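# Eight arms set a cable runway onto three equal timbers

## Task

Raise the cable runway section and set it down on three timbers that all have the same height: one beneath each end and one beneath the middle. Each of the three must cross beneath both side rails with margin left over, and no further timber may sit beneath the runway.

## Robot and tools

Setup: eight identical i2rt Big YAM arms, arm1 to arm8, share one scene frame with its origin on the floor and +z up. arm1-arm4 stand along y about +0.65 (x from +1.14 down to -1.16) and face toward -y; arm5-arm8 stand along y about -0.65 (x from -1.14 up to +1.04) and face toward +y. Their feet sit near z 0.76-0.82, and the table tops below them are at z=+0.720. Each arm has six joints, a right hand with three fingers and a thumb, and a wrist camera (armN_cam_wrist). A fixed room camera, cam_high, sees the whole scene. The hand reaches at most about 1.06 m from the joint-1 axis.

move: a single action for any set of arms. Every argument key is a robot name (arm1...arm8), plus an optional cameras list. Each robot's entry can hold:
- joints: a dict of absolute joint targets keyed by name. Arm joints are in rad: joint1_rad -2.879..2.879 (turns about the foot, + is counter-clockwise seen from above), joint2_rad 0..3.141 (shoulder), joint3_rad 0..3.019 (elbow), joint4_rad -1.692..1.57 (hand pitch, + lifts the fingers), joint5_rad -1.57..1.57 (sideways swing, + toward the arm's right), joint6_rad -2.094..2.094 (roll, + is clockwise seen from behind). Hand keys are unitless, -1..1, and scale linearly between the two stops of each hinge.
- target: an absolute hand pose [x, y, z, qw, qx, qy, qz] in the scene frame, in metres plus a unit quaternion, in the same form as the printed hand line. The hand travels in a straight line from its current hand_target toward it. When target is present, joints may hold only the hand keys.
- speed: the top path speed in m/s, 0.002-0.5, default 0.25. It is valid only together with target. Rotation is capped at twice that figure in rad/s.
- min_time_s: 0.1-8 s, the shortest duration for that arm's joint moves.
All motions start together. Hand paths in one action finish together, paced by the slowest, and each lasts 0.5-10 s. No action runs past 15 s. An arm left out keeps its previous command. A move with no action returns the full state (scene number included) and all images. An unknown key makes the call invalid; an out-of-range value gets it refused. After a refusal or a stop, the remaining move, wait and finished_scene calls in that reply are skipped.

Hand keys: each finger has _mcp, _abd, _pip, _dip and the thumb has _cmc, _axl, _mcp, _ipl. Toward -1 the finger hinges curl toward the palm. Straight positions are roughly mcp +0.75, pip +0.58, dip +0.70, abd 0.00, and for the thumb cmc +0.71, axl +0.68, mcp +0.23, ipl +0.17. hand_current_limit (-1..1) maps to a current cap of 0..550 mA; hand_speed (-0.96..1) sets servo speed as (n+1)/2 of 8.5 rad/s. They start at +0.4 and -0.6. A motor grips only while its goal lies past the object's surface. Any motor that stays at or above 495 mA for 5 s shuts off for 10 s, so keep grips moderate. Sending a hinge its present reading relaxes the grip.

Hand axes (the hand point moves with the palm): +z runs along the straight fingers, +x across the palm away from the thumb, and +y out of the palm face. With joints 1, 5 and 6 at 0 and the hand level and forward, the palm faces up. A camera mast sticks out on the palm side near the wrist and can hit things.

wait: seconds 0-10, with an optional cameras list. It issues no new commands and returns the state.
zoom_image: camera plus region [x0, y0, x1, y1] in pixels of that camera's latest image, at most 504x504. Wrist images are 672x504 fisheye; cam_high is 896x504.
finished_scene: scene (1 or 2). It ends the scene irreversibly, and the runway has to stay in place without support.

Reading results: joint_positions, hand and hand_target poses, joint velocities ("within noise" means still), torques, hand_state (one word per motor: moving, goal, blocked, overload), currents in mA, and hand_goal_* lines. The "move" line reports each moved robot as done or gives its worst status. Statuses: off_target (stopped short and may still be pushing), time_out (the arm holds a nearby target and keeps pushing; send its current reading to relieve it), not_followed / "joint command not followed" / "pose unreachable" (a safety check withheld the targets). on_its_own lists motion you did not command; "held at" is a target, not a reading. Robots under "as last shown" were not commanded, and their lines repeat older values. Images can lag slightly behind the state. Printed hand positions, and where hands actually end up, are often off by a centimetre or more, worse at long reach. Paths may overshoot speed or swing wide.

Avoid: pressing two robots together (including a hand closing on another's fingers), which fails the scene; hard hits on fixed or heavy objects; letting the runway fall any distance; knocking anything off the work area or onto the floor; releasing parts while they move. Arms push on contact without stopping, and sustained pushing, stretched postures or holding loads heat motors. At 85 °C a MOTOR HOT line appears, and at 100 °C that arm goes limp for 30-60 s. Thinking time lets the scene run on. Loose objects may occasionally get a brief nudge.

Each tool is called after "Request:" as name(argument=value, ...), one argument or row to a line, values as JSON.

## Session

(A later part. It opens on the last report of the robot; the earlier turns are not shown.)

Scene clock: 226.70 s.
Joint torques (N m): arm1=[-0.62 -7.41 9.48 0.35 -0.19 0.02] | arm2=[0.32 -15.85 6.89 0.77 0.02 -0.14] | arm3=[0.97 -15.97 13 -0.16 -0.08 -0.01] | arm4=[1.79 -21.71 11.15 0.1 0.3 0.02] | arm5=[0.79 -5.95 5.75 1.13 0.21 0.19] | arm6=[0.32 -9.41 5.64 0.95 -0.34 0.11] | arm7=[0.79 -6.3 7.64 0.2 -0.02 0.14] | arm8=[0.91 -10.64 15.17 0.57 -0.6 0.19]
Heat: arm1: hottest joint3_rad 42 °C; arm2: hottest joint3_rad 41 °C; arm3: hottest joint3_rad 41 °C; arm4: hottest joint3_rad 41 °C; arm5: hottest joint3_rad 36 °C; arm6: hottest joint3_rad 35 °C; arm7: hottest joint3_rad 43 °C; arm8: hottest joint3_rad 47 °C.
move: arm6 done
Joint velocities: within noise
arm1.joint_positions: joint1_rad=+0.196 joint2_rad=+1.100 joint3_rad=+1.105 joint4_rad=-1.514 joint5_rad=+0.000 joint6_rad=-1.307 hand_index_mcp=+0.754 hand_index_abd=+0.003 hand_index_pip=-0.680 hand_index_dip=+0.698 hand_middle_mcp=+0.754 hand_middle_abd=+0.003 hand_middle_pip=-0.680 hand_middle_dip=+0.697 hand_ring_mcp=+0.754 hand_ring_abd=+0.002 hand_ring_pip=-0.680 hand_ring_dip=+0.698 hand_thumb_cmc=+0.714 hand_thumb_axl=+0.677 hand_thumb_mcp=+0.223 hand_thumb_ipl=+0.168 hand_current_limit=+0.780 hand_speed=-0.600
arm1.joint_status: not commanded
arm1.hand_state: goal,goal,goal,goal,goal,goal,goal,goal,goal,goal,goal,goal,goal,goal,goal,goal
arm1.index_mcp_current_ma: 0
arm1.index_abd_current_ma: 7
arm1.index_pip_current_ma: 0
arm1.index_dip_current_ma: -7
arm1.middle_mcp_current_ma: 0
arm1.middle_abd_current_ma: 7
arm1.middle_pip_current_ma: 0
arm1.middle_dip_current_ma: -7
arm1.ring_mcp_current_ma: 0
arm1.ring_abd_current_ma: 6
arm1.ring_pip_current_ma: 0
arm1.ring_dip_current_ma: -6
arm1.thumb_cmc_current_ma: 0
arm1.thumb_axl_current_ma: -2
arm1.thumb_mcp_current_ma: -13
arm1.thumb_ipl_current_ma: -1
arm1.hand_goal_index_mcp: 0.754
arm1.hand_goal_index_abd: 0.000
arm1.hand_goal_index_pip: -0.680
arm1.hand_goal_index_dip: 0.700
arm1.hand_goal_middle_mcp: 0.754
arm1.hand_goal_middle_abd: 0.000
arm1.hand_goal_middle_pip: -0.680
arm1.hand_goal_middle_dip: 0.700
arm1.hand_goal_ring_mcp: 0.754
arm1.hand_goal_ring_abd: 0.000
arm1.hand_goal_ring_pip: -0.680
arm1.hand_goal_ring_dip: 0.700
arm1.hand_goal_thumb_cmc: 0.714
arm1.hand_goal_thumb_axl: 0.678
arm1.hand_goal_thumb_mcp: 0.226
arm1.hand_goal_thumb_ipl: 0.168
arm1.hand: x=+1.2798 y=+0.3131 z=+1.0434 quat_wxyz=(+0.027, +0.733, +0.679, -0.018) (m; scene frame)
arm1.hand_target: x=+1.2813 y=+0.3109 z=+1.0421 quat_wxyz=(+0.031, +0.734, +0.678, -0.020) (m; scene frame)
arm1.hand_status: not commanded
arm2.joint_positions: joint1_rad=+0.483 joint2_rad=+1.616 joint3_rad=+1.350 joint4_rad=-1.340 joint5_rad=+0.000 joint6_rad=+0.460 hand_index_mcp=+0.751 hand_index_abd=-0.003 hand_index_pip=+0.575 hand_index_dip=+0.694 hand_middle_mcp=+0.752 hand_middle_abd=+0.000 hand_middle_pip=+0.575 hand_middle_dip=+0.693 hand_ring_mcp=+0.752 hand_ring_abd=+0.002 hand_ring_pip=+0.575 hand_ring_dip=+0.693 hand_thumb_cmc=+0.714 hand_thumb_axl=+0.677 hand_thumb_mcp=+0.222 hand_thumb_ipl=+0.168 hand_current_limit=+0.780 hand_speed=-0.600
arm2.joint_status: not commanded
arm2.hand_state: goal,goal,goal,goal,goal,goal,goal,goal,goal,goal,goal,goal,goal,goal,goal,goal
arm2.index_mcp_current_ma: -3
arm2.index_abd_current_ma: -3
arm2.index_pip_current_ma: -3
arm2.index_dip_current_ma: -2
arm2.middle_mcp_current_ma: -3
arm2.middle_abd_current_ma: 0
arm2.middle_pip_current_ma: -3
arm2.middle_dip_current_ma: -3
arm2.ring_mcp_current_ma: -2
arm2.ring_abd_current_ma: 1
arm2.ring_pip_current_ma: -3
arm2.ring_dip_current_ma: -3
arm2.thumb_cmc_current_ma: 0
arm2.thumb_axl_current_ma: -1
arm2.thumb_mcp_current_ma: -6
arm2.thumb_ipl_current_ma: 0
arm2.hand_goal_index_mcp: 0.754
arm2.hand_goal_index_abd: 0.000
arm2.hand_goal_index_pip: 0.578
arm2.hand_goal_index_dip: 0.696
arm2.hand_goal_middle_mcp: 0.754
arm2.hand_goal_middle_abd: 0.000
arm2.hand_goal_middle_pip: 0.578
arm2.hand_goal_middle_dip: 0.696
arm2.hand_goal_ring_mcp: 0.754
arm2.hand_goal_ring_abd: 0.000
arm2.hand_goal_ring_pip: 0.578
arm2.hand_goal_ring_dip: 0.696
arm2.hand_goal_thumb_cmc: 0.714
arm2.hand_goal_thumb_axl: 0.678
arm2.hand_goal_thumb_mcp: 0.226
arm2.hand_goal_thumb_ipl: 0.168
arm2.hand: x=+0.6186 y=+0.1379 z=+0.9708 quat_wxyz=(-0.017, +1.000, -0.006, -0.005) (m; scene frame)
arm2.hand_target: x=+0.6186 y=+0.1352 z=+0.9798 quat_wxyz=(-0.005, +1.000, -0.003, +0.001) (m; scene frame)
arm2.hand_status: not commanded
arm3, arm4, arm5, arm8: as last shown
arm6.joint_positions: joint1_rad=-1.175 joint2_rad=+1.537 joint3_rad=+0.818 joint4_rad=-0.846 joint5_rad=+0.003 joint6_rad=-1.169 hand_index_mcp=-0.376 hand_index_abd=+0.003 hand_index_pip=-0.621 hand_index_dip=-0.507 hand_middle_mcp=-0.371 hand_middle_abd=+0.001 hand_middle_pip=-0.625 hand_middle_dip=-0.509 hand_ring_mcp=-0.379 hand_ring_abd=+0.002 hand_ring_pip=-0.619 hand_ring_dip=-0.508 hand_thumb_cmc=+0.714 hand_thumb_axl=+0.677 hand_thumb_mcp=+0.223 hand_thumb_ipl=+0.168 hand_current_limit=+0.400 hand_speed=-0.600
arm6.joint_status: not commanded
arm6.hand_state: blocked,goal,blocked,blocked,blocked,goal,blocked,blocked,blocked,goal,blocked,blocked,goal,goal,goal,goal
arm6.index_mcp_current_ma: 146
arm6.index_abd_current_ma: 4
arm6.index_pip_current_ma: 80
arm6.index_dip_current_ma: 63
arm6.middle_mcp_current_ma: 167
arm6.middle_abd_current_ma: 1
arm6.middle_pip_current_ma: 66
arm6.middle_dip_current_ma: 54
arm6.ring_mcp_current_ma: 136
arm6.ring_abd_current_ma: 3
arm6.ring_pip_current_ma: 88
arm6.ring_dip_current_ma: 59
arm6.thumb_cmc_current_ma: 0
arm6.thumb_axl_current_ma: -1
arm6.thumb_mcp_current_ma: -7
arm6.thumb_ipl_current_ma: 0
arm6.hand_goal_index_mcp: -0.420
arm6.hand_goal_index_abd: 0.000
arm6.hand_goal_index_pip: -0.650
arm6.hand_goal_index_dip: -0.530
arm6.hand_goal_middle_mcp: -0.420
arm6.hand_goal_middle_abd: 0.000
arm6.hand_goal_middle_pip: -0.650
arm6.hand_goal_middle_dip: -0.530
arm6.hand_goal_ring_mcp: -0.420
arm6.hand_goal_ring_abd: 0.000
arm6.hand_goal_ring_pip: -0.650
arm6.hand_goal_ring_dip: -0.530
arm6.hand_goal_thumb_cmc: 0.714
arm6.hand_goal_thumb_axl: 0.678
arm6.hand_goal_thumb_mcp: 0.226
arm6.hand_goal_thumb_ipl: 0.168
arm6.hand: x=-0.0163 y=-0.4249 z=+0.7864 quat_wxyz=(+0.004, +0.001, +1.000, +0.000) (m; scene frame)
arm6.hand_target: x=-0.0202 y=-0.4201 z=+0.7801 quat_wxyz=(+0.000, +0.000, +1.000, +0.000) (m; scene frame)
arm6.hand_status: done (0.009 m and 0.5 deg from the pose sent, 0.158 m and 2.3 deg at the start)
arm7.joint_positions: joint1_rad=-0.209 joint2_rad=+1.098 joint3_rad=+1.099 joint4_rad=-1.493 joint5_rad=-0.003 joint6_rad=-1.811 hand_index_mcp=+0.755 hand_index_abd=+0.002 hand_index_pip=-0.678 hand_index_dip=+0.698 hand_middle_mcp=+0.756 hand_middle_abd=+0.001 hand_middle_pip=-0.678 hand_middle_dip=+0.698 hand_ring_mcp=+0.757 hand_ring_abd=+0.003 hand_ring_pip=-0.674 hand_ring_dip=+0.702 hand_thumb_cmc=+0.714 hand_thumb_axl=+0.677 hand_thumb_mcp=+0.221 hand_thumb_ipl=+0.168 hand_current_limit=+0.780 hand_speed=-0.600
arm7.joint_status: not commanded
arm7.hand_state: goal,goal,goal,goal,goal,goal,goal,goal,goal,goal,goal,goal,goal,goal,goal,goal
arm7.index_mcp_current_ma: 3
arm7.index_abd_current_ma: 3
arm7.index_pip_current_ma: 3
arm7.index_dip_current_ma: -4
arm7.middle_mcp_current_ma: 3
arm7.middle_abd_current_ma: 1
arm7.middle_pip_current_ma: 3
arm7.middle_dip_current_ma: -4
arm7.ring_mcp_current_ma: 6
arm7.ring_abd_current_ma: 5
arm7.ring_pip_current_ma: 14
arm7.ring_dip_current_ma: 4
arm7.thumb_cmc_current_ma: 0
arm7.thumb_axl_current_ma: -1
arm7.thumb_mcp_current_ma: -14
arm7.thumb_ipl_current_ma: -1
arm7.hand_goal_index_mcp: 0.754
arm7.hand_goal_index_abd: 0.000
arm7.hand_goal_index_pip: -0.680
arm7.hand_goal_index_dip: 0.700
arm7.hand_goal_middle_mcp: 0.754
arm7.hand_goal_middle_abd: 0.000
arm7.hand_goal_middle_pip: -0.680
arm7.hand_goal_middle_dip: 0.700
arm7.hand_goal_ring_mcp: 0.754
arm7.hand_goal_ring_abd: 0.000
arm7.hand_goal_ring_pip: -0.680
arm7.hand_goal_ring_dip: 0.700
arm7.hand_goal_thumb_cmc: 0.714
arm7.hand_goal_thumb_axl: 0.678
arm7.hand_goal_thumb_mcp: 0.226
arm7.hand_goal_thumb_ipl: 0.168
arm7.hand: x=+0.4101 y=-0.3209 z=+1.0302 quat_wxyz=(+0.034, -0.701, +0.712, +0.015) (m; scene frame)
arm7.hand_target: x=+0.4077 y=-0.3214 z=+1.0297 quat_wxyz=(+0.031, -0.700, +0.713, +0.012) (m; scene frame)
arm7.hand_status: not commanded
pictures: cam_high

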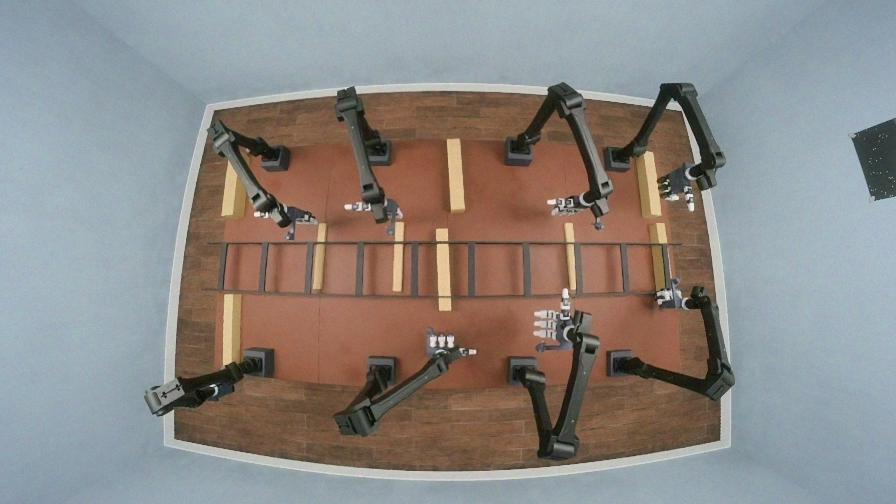

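Request:
move(
  arm6={"target": [-0.015, -0.30, 0.79, 0, 0, 1, 0], "speed": 0.08},
  arm8={"target": [1.34, -0.165, 0.85, 0, 0, 1, 0], "speed": 0.06},
  cameras=["cam_high"],
)

Request:
zoom_image(
  camera="cam_high",
  region=[380, 210, 560, 370],
)

Request:
zoom_image(
  camera="cam_high",
  region=[560, 200, 740, 360],
)

Scene clock: 229.73 s.
Joint torques (N m): arm1=[-0.62 -7.36 9.51 0.35 -0.19 0.02] | arm2=[0.26 -15.85 6.89 0.77 0.02 -0.14] | arm3=[0.38 -15.62 13.03 -0.08 -0.07 -0.01] | arm4=[1.73 -21.71 11.15 0.1 0.31 0.02] | arm5=[0.91 -5.83 5.75 1.1 0.2 0.16] | arm6=[0.03 -10.46 8.96 0.29 -0.23 0.05] | arm7=[0.79 -6.24 7.64 0.2 -0.02 0.14] | arm8=[1.32 -10.75 15.43 0.83 -0.63 0.27]
Heat: arm1: hottest joint3_rad 42 °C; arm2: hottest joint3_rad 40 °C; arm3: hottest joint3_rad 42 °C; arm4: hottest joint3_rad 41 °C; arm5: hottest joint3_rad 36 °C; arm6: hottest joint3_rad 35 °C; arm7: hottest joint3_rad 42 °C; arm8: hottest joint3_rad 48 °C.
move: arm6 off_target; arm8 off_target
Joint velocities: within noise
arm1, arm2, arm7: as last shown
arm3.joint_positions: joint1_rad=+0.327 joint2_rad=+1.636 joint3_rad=+1.464 joint4_rad=-1.445 joint5_rad=-0.015 joint6_rad=+0.296 hand_index_mcp=+0.754 hand_index_abd=+0.000 hand_index_pip=+0.577 hand_index_dip=+0.696 hand_middle_mcp=+0.754 hand_middle_abd=+0.000 hand_middle_pip=+0.577 hand_middle_dip=+0.696 hand_ring_mcp=+0.754 hand_ring_abd=+0.000 hand_ring_pip=+0.577 hand_ring_dip=+0.696 hand_thumb_cmc=+0.715 hand_thumb_axl=+0.677 hand_thumb_mcp=+0.223 hand_thumb_ipl=+0.168 hand_current_limit=+0.780 hand_speed=-0.600
arm3.joint_status: not commanded
arm3.hand_state: goal,goal,goal,goal,goal,goal,goal,goal,goal,goal,goal,goal,goal,goal,goal,goal
arm3.index_mcp_current_ma: 0
arm3.index_abd_current_ma: 0
arm3.index_pip_current_ma: 0
arm3.index_dip_current_ma: 0
arm3.middle_mcp_current_ma: 0
arm3.middle_abd_current_ma: 0
arm3.middle_pip_current_ma: 0
arm3.middle_dip_current_ma: 0
arm3.ring_mcp_current_ma: 0
arm3.ring_abd_current_ma: 0
arm3.ring_pip_current_ma: 0
arm3.ring_dip_current_ma: 0
arm3.thumb_cmc_current_ma: 1
arm3.thumb_axl_current_ma: 0
arm3.thumb_mcp_current_ma: -2
arm3.thumb_ipl_current_ma: 0
arm3.hand_goal_index_mcp: 0.754
arm3.hand_goal_index_abd: 0.000
arm3.hand_goal_index_pip: 0.576
arm3.hand_goal_index_dip: 0.696
arm3.hand_goal_middle_mcp: 0.754
arm3.hand_goal_middle_abd: 0.000
arm3.hand_goal_middle_pip: 0.576
arm3.hand_goal_middle_dip: 0.696
arm3.hand_goal_ring_mcp: 0.754
arm3.hand_goal_ring_abd: 0.000
arm3.hand_goal_ring_pip: 0.576
arm3.hand_goal_ring_dip: 0.696
arm3.hand_goal_thumb_cmc: 0.714
arm3.hand_goal_thumb_axl: 0.678
arm3.hand_goal_thumb_mcp: 0.226
arm3.hand_goal_thumb_ipl: 0.168
arm3.hand: x=-0.3078 y=+0.1038 z=+0.9751 quat_wxyz=(-0.023, +1.000, +0.000, -0.008) (m; scene frame)
arm3.hand_target: x=-0.3058 y=+0.0920 z=+0.9999 quat_wxyz=(+0.000, +1.000, +0.000, +0.000) (m; scene frame)
arm3.hand_status: not commanded
arm4.joint_positions: joint1_rad=+0.717 joint2_rad=+1.997 joint3_rad=+1.914 joint4_rad=-1.544 joint5_rad=+0.005 joint6_rad=+0.688 hand_index_mcp=+0.754 hand_index_abd=+0.001 hand_index_pip=+0.578 hand_index_dip=+0.695 hand_middle_mcp=+0.754 hand_middle_abd=+0.003 hand_middle_pip=+0.578 hand_middle_dip=+0.698 hand_ring_mcp=+0.753 hand_ring_abd=+0.003 hand_ring_pip=+0.578 hand_ring_dip=+0.699 hand_thumb_cmc=+0.714 hand_thumb_axl=+0.677 hand_thumb_mcp=+0.222 hand_thumb_ipl=+0.168 hand_current_limit=+0.780 hand_speed=-0.600
arm4.joint_status: not commanded
arm4.hand_state: goal,goal,goal,goal,goal,goal,goal,goal,goal,goal,goal,goal,goal,goal,goal,goal
arm4.index_mcp_current_ma: 1
arm4.index_abd_current_ma: 1
arm4.index_pip_current_ma: 8
arm4.index_dip_current_ma: -2
arm4.middle_mcp_current_ma: 0
arm4.middle_abd_current_ma: 8
arm4.middle_pip_current_ma: 6
arm4.middle_dip_current_ma: 7
arm4.ring_mcp_current_ma: -2
arm4.ring_abd_current_ma: 8
arm4.ring_pip_current_ma: 7
arm4.ring_dip_current_ma: 9
arm4.thumb_cmc_current_ma: 0
arm4.thumb_axl_current_ma: -3
arm4.thumb_mcp_current_ma: -18
arm4.thumb_ipl_current_ma: -1
arm4.hand_goal_index_mcp: 0.754
arm4.hand_goal_index_abd: 0.000
arm4.hand_goal_index_pip: 0.576
arm4.hand_goal_index_dip: 0.696
arm4.hand_goal_middle_mcp: 0.754
arm4.hand_goal_middle_abd: 0.000
arm4.hand_goal_middle_pip: 0.576
arm4.hand_goal_middle_dip: 0.696
arm4.hand_goal_ring_mcp: 0.754
arm4.hand_goal_ring_abd: 0.000
arm4.hand_goal_ring_pip: 0.576
arm4.hand_goal_ring_dip: 0.696
arm4.hand_goal_thumb_cmc: 0.714
arm4.hand_goal_thumb_axl: 0.678
arm4.hand_goal_thumb_mcp: 0.226
arm4.hand_goal_thumb_ipl: 0.168
arm4.hand: x=-0.7943 y=+0.1059 z=+0.9735 quat_wxyz=(-0.019, +1.000, +0.003, -0.014) (m; scene frame)
arm4.hand_target: x=-0.7866 y=+0.0999 z=+1.0000 quat_wxyz=(+0.000, +1.000, +0.000, +0.000) (m; scene frame)
arm4.hand_status: not commanded
arm5.joint_positions: joint1_rad=+2.195 joint2_rad=+1.259 joint3_rad=+0.403 joint4_rad=-0.714 joint5_rad=-0.002 joint6_rad=+0.627 hand_index_mcp=-0.373 hand_index_abd=-0.003 hand_index_pip=-0.624 hand_index_dip=-0.507 hand_middle_mcp=-0.377 hand_middle_abd=-0.003 hand_middle_pip=-0.621 hand_middle_dip=-0.504 hand_ring_mcp=-0.371 hand_ring_abd=+0.002 hand_ring_pip=-0.625 hand_ring_dip=-0.510 hand_thumb_cmc=-0.568 hand_thumb_axl=+0.677 hand_thumb_mcp=+0.222 hand_thumb_ipl=+0.168 hand_current_limit=+0.400 hand_speed=-0.600
arm5.joint_status: not commanded
arm5.hand_state: blocked,goal,blocked,blocked,blocked,goal,blocked,blocked,blocked,goal,blocked,goal,goal,goal,goal,goal
arm5.index_mcp_current_ma: 118
arm5.index_abd_current_ma: -2
arm5.index_pip_current_ma: 48
arm5.index_dip_current_ma: 42
arm5.middle_mcp_current_ma: 106
arm5.middle_abd_current_ma: -2
arm5.middle_pip_current_ma: 55
arm5.middle_dip_current_ma: 48
arm5.ring_mcp_current_ma: 126
arm5.ring_abd_current_ma: 1
arm5.ring_pip_current_ma: 46
arm5.ring_dip_current_ma: 34
arm5.thumb_cmc_current_ma: 2
arm5.thumb_axl_current_ma: 0
arm5.thumb_mcp_current_ma: -5
arm5.thumb_ipl_current_ma: 0
arm5.hand_goal_index_mcp: -0.420
arm5.hand_goal_index_abd: 0.000
arm5.hand_goal_index_pip: -0.650
arm5.hand_goal_index_dip: -0.530
arm5.hand_goal_middle_mcp: -0.420
arm5.hand_goal_middle_abd: 0.000
arm5.hand_goal_middle_pip: -0.650
arm5.hand_goal_middle_dip: -0.530
arm5.hand_goal_ring_mcp: -0.420
arm5.hand_goal_ring_abd: 0.000
arm5.hand_goal_ring_pip: -0.650
arm5.hand_goal_ring_dip: -0.530
arm5.hand_goal_thumb_cmc: -0.570
arm5.hand_goal_thumb_axl: 0.678
arm5.hand_goal_thumb_mcp: 0.226
arm5.hand_goal_thumb_ipl: 0.168
arm5.hand: x=-1.4064 y=-0.7641 z=+0.7774 quat_wxyz=(+0.001, -0.709, +0.706, +0.000) (m; scene frame)
arm5.hand_target: x=-1.4050 y=-0.7650 z=+0.7751 quat_wxyz=(+0.000, -0.707, +0.707, +0.000) (m; scene frame)
arm5.hand_status: not commanded
arm6.joint_positions: joint1_rad=-0.918 joint2_rad=+1.652 joint3_rad=+0.975 joint4_rad=-0.898 joint5_rad=+0.001 joint6_rad=-0.916 hand_index_mcp=-0.376 hand_index_abd=+0.003 hand_index_pip=-0.621 hand_index_dip=-0.507 hand_middle_mcp=-0.371 hand_middle_abd=+0.001 hand_middle_pip=-0.625 hand_middle_dip=-0.509 hand_ring_mcp=-0.379 hand_ring_abd=+0.002 hand_ring_pip=-0.619 hand_ring_dip=-0.508 hand_thumb_cmc=+0.714 hand_thumb_axl=+0.677 hand_thumb_mcp=+0.223 hand_thumb_ipl=+0.168 hand_current_limit=+0.400 hand_speed=-0.600
arm6.joint_status: not commanded
arm6.hand_state: blocked,goal,blocked,blocked,blocked,goal,blocked,blocked,blocked,goal,blocked,blocked,goal,goal,goal,goal
arm6.index_mcp_current_ma: 146
arm6.index_abd_current_ma: 4
arm6.index_pip_current_ma: 80
arm6.index_dip_current_ma: 63
arm6.middle_mcp_current_ma: 167
arm6.middle_abd_current_ma: 1
arm6.middle_pip_current_ma: 66
arm6.middle_dip_current_ma: 54
arm6.ring_mcp_current_ma: 136
arm6.ring_abd_current_ma: 3
arm6.ring_pip_current_ma: 88
arm6.ring_dip_current_ma: 59
arm6.thumb_cmc_current_ma: 0
arm6.thumb_axl_current_ma: -1
arm6.thumb_mcp_current_ma: -7
arm6.thumb_ipl_current_ma: 0
arm6.hand_goal_index_mcp: -0.420
arm6.hand_goal_index_abd: 0.000
arm6.hand_goal_index_pip: -0.650
arm6.hand_goal_index_dip: -0.530
arm6.hand_goal_middle_mcp: -0.420
arm6.hand_goal_middle_abd: 0.000
arm6.hand_goal_middle_pip: -0.650
arm6.hand_goal_middle_dip: -0.530
arm6.hand_goal_ring_mcp: -0.420
arm6.hand_goal_ring_abd: 0.000
arm6.hand_goal_ring_pip: -0.650
arm6.hand_goal_ring_dip: -0.530
arm6.hand_goal_thumb_cmc: 0.714
arm6.hand_goal_thumb_axl: 0.678
arm6.hand_goal_thumb_mcp: 0.226
arm6.hand_goal_thumb_ipl: 0.168
arm6.hand: x=-0.0230 y=-0.3123 z=+0.7895 quat_wxyz=(+0.000, -0.001, +1.000, -0.001) (m; scene frame)
arm6.hand_target: x=-0.0154 y=-0.3004 z=+0.7900 quat_wxyz=(+0.000, +0.000, +1.000, +0.000) (m; scene frame)
arm6.hand_status: off_target (0.015 m and 0.2 deg from the pose sent, 0.125 m and 0.5 deg at the start)
arm8.joint_positions: joint1_rad=-0.624 joint2_rad=+1.683 joint3_rad=+1.180 joint4_rad=-1.146 joint5_rad=+0.012 joint6_rad=-0.628 hand_index_mcp=-0.379 hand_index_abd=+0.002 hand_index_pip=-0.619 hand_index_dip=-0.511 hand_middle_mcp=-0.380 hand_middle_abd=+0.002 hand_middle_pip=-0.618 hand_middle_dip=-0.512 hand_ring_mcp=-0.380 hand_ring_abd=+0.000 hand_ring_pip=-0.618 hand_ring_dip=-0.512 hand_thumb_cmc=+0.714 hand_thumb_axl=+0.677 hand_thumb_mcp=+0.222 hand_thumb_ipl=+0.168 hand_current_limit=+0.400 hand_speed=-0.600
arm8.joint_status: not commanded
arm8.hand_state: blocked,goal,blocked,goal,blocked,goal,blocked,goal,blocked,goal,blocked,goal,goal,goal,goal,goal
arm8.index_mcp_current_ma: 139
arm8.index_abd_current_ma: 3
arm8.index_pip_current_ma: 93
arm8.index_dip_current_ma: 53
arm8.middle_mcp_current_ma: 134
arm8.middle_abd_current_ma: 2
arm8.middle_pip_current_ma: 98
arm8.middle_dip_current_ma: 48
arm8.ring_mcp_current_ma: 138
arm8.ring_abd_current_ma: 0
arm8.ring_pip_current_ma: 96
arm8.ring_dip_current_ma: 47
arm8.thumb_cmc_current_ma: 0
arm8.thumb_axl_current_ma: -1
arm8.thumb_mcp_current_ma: -10
arm8.thumb_ipl_current_ma: 0
arm8.hand_goal_index_mcp: -0.420
arm8.hand_goal_index_abd: 0.000
arm8.hand_goal_index_pip: -0.650
arm8.hand_goal_index_dip: -0.530
arm8.hand_goal_middle_mcp: -0.420
arm8.hand_goal_middle_abd: 0.000
arm8.hand_goal_middle_pip: -0.650
arm8.hand_goal_middle_dip: -0.530
arm8.hand_goal_ring_mcp: -0.420
arm8.hand_goal_ring_abd: 0.000
arm8.hand_goal_ring_pip: -0.650
arm8.hand_goal_ring_dip: -0.530
arm8.hand_goal_thumb_cmc: 0.714
arm8.hand_goal_thumb_axl: 0.678
arm8.hand_goal_thumb_mcp: 0.226
arm8.hand_goal_thumb_ipl: 0.168
arm8.hand: x=+1.3293 y=-0.2073 z=+0.8207 quat_wxyz=(-0.021, +0.001, +0.999, -0.038) (m; scene frame)
arm8.hand_target: x=+1.3376 y=-0.1680 z=+0.8517 quat_wxyz=(-0.001, +0.000, +1.000, +0.001) (m; scene frame)
arm8.hand_status: off_target (0.053 m and 4.9 deg from the pose sent, 0.062 m and 4.5 deg at the start)
pictures: cam_high

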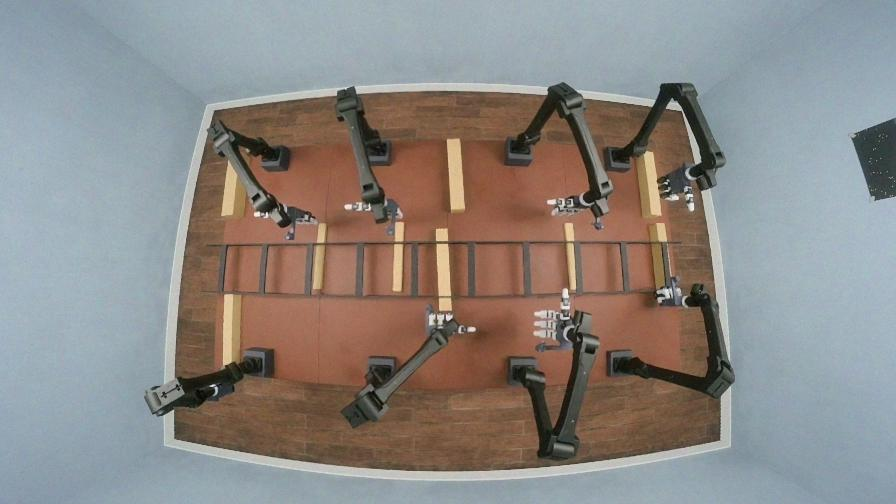

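Scaled by 2.800 from the camera's 896x504 image, which has a finer 1280x720 frame.

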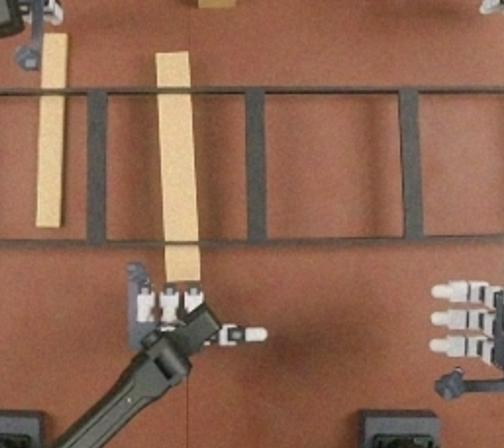

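Scaled by 2.800 from the camera's 896x504 image, which has a finer 1280x720 frame.

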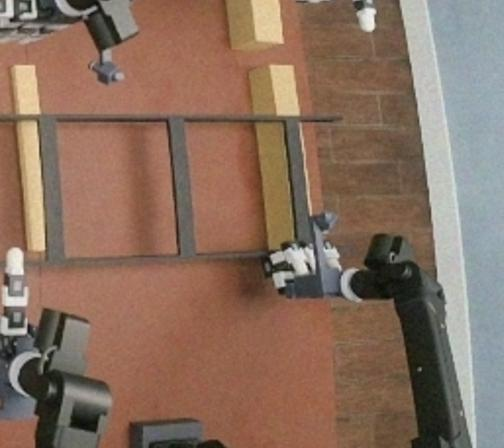

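Request:
move(
  arm6={"target": [-0.015, -0.215, 0.80, 0, 0, 1, 0], "speed": 0.06},
  arm8={"target": [1.34, -0.105, 0.86, 0, 0, 1, 0], "speed": 0.05},
  cameras=["cam_high"],
)

Request:
zoom_image(
  camera="cam_high",
  region=[380, 210, 560, 370],
)

Request:
zoom_image(
  camera="cam_high",
  region=[560, 200, 740, 360],
)

Scene clock: 232.67 s.
Joint torques (N m): arm1=[-0.67 -7.36 9.48 0.35 -0.18 0.02] | arm2=[0.26 -15.91 6.89 0.76 0.02 -0.13] | arm3=[0.44 -16.21 12.81 -0.4 -0.09 -0.03] | arm4=[1.73 -21.71 11.14 0.1 0.31 0.02] | arm5=[0.91 -5.89 5.72 1.14 0.2 0.17] | arm6=[4.89 -10.05 12.36 2.32 -1.67 0.11] | arm7=[0.73 -6.24 7.64 0.2 -0.02 0.14] | arm8=[4.48 -10.93 19.45 2.47 -1.63 0.56]
Heat: arm1: hottest joint3_rad 42 °C; arm2: hottest joint3_rad 40 °C; arm3: hottest joint3_rad 42 °C; arm4: hottest joint3_rad 41 °C; arm5: hottest joint3_rad 36 °C; arm6: hottest joint3_rad 35 °C; arm7: hottest joint3_rad 42 °C; arm8: hottest joint3_rad 48 °C.
move: arm6 off_target; arm8 off_target
Joint velocities: within noise
arm1, arm2, arm3, arm4, arm5, arm7: as last shown
arm6.joint_positions: joint1_rad=-0.844 joint2_rad=+1.721 joint3_rad=+1.099 joint4_rad=-1.037 joint5_rad=+0.032 joint6_rad=-0.787 hand_index_mcp=-0.376 hand_index_abd=+0.003 hand_index_pip=-0.621 hand_index_dip=-0.507 hand_middle_mcp=-0.371 hand_middle_abd=+0.000 hand_middle_pip=-0.625 hand_middle_dip=-0.510 hand_ring_mcp=-0.379 hand_ring_abd=+0.002 hand_ring_pip=-0.619 hand_ring_dip=-0.508 hand_thumb_cmc=+0.714 hand_thumb_axl=+0.677 hand_thumb_mcp=+0.223 hand_thumb_ipl=+0.168 hand_current_limit=+0.400 hand_speed=-0.600
arm6.joint_status: not commanded
arm6.hand_state: blocked,goal,blocked,blocked,blocked,goal,blocked,goal,blocked,goal,blocked,blocked,goal,goal,goal,goal
arm6.index_mcp_current_ma: 146
arm6.index_abd_current_ma: 4
arm6.index_pip_current_ma: 80
arm6.index_dip_current_ma: 63
arm6.middle_mcp_current_ma: 167
arm6.middle_abd_current_ma: 0
arm6.middle_pip_current_ma: 69
arm6.middle_dip_current_ma: 52
arm6.ring_mcp_current_ma: 136
arm6.ring_abd_current_ma: 3
arm6.ring_pip_current_ma: 88
arm6.ring_dip_current_ma: 59
arm6.thumb_cmc_current_ma: 0
arm6.thumb_axl_current_ma: -1
arm6.thumb_mcp_current_ma: -7
arm6.thumb_ipl_current_ma: 0
arm6.hand_goal_index_mcp: -0.420
arm6.hand_goal_index_abd: 0.000
arm6.hand_goal_index_pip: -0.650
arm6.hand_goal_index_dip: -0.530
arm6.hand_goal_middle_mcp: -0.420
arm6.hand_goal_middle_abd: 0.000
arm6.hand_goal_middle_pip: -0.650
arm6.hand_goal_middle_dip: -0.530
arm6.hand_goal_ring_mcp: -0.420
arm6.hand_goal_ring_abd: 0.000
arm6.hand_goal_ring_pip: -0.650
arm6.hand_goal_ring_dip: -0.530
arm6.hand_goal_thumb_cmc: 0.714
arm6.hand_goal_thumb_axl: 0.678
arm6.hand_goal_thumb_mcp: 0.226
arm6.hand_goal_thumb_ipl: 0.168
arm6.hand: x=-0.0219 y=-0.2828 z=+0.7921 quat_wxyz=(-0.020, +0.026, +0.999, -0.041) (m; scene frame)
arm6.hand_target: x=-0.0210 y=-0.2202 z=+0.8036 quat_wxyz=(-0.002, -0.001, +1.000, +0.001) (m; scene frame)
arm6.hand_status: off_target (0.069 m and 6.0 deg from the pose sent, 0.098 m and 0.2 deg at the start)
arm8.joint_positions: joint1_rad=-0.597 joint2_rad=+1.757 joint3_rad=+1.291 joint4_rad=-1.265 joint5_rad=+0.030 joint6_rad=-0.601 hand_index_mcp=-0.379 hand_index_abd=+0.002 hand_index_pip=-0.619 hand_index_dip=-0.511 hand_middle_mcp=-0.380 hand_middle_abd=+0.001 hand_middle_pip=-0.617 hand_middle_dip=-0.512 hand_ring_mcp=-0.376 hand_ring_abd=+0.000 hand_ring_pip=-0.618 hand_ring_dip=-0.512 hand_thumb_cmc=+0.714 hand_thumb_axl=+0.677 hand_thumb_mcp=+0.222 hand_thumb_ipl=+0.168 hand_current_limit=+0.400 hand_speed=-0.600
arm8.joint_status: not commanded
arm8.hand_state: blocked,goal,blocked,goal,blocked,goal,blocked,goal,blocked,goal,blocked,goal,goal,goal,goal,goal
arm8.index_mcp_current_ma: 139
arm8.index_abd_current_ma: 3
arm8.index_pip_current_ma: 93
arm8.index_dip_current_ma: 53
arm8.middle_mcp_current_ma: 134
arm8.middle_abd_current_ma: 2
arm8.middle_pip_current_ma: 98
arm8.middle_dip_current_ma: 48
arm8.ring_mcp_current_ma: 152
arm8.ring_abd_current_ma: 0
arm8.ring_pip_current_ma: 96
arm8.ring_dip_current_ma: 47
arm8.thumb_cmc_current_ma: 0
arm8.thumb_axl_current_ma: -1
arm8.thumb_mcp_current_ma: -10
arm8.thumb_ipl_current_ma: 0
arm8.hand_goal_index_mcp: -0.420
arm8.hand_goal_index_abd: 0.000
arm8.hand_goal_index_pip: -0.650
arm8.hand_goal_index_dip: -0.530
arm8.hand_goal_middle_mcp: -0.420
arm8.hand_goal_middle_abd: 0.000
arm8.hand_goal_middle_pip: -0.650
arm8.hand_goal_middle_dip: -0.530
arm8.hand_goal_ring_mcp: -0.420
arm8.hand_goal_ring_abd: 0.000
arm8.hand_goal_ring_pip: -0.650
arm8.hand_goal_ring_dip: -0.530
arm8.hand_goal_thumb_cmc: 0.714
arm8.hand_goal_thumb_axl: 0.678
arm8.hand_goal_thumb_mcp: 0.226
arm8.hand_goal_thumb_ipl: 0.168
arm8.hand: x=+1.3291 y=-0.1915 z=+0.8192 quat_wxyz=(-0.035, +0.000, +0.996, -0.077) (m; scene frame)
arm8.hand_target: x=+1.3320 y=-0.1153 z=+0.8664 quat_wxyz=(-0.004, -0.002, +1.000, +0.003) (m; scene frame)
arm8.hand_status: off_target (0.096 m and 9.7 deg from the pose sent, 0.110 m and 4.9 deg at the start)
pictures: cam_high

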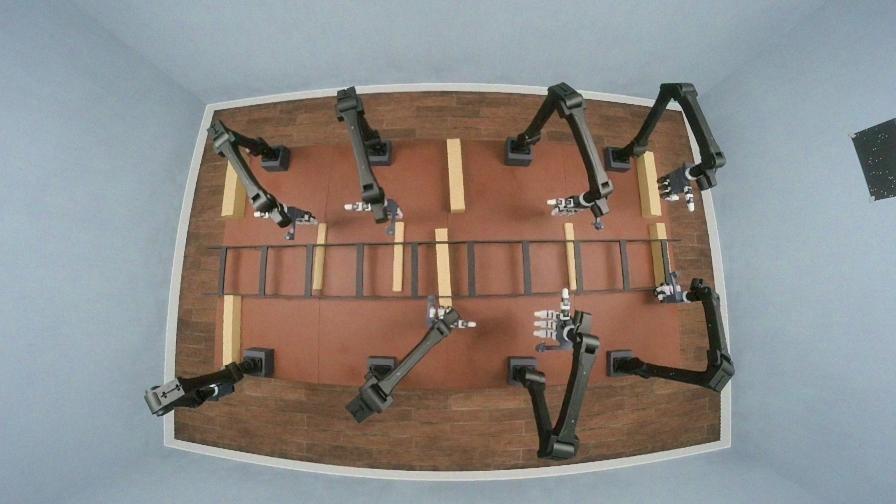

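Scaled by 2.800 from the camera's 896x504 image, which has a finer 1280x720 frame.

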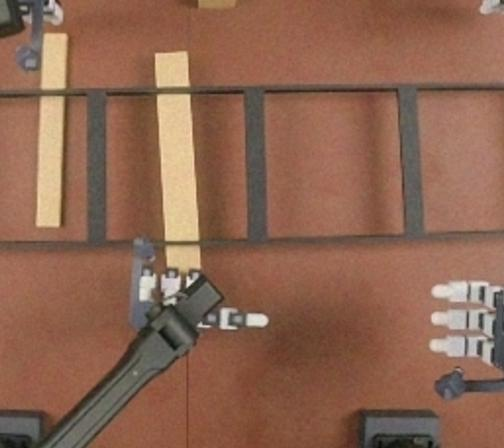

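Scaled by 2.800 from the camera's 896x504 image, which has a finer 1280x720 frame.

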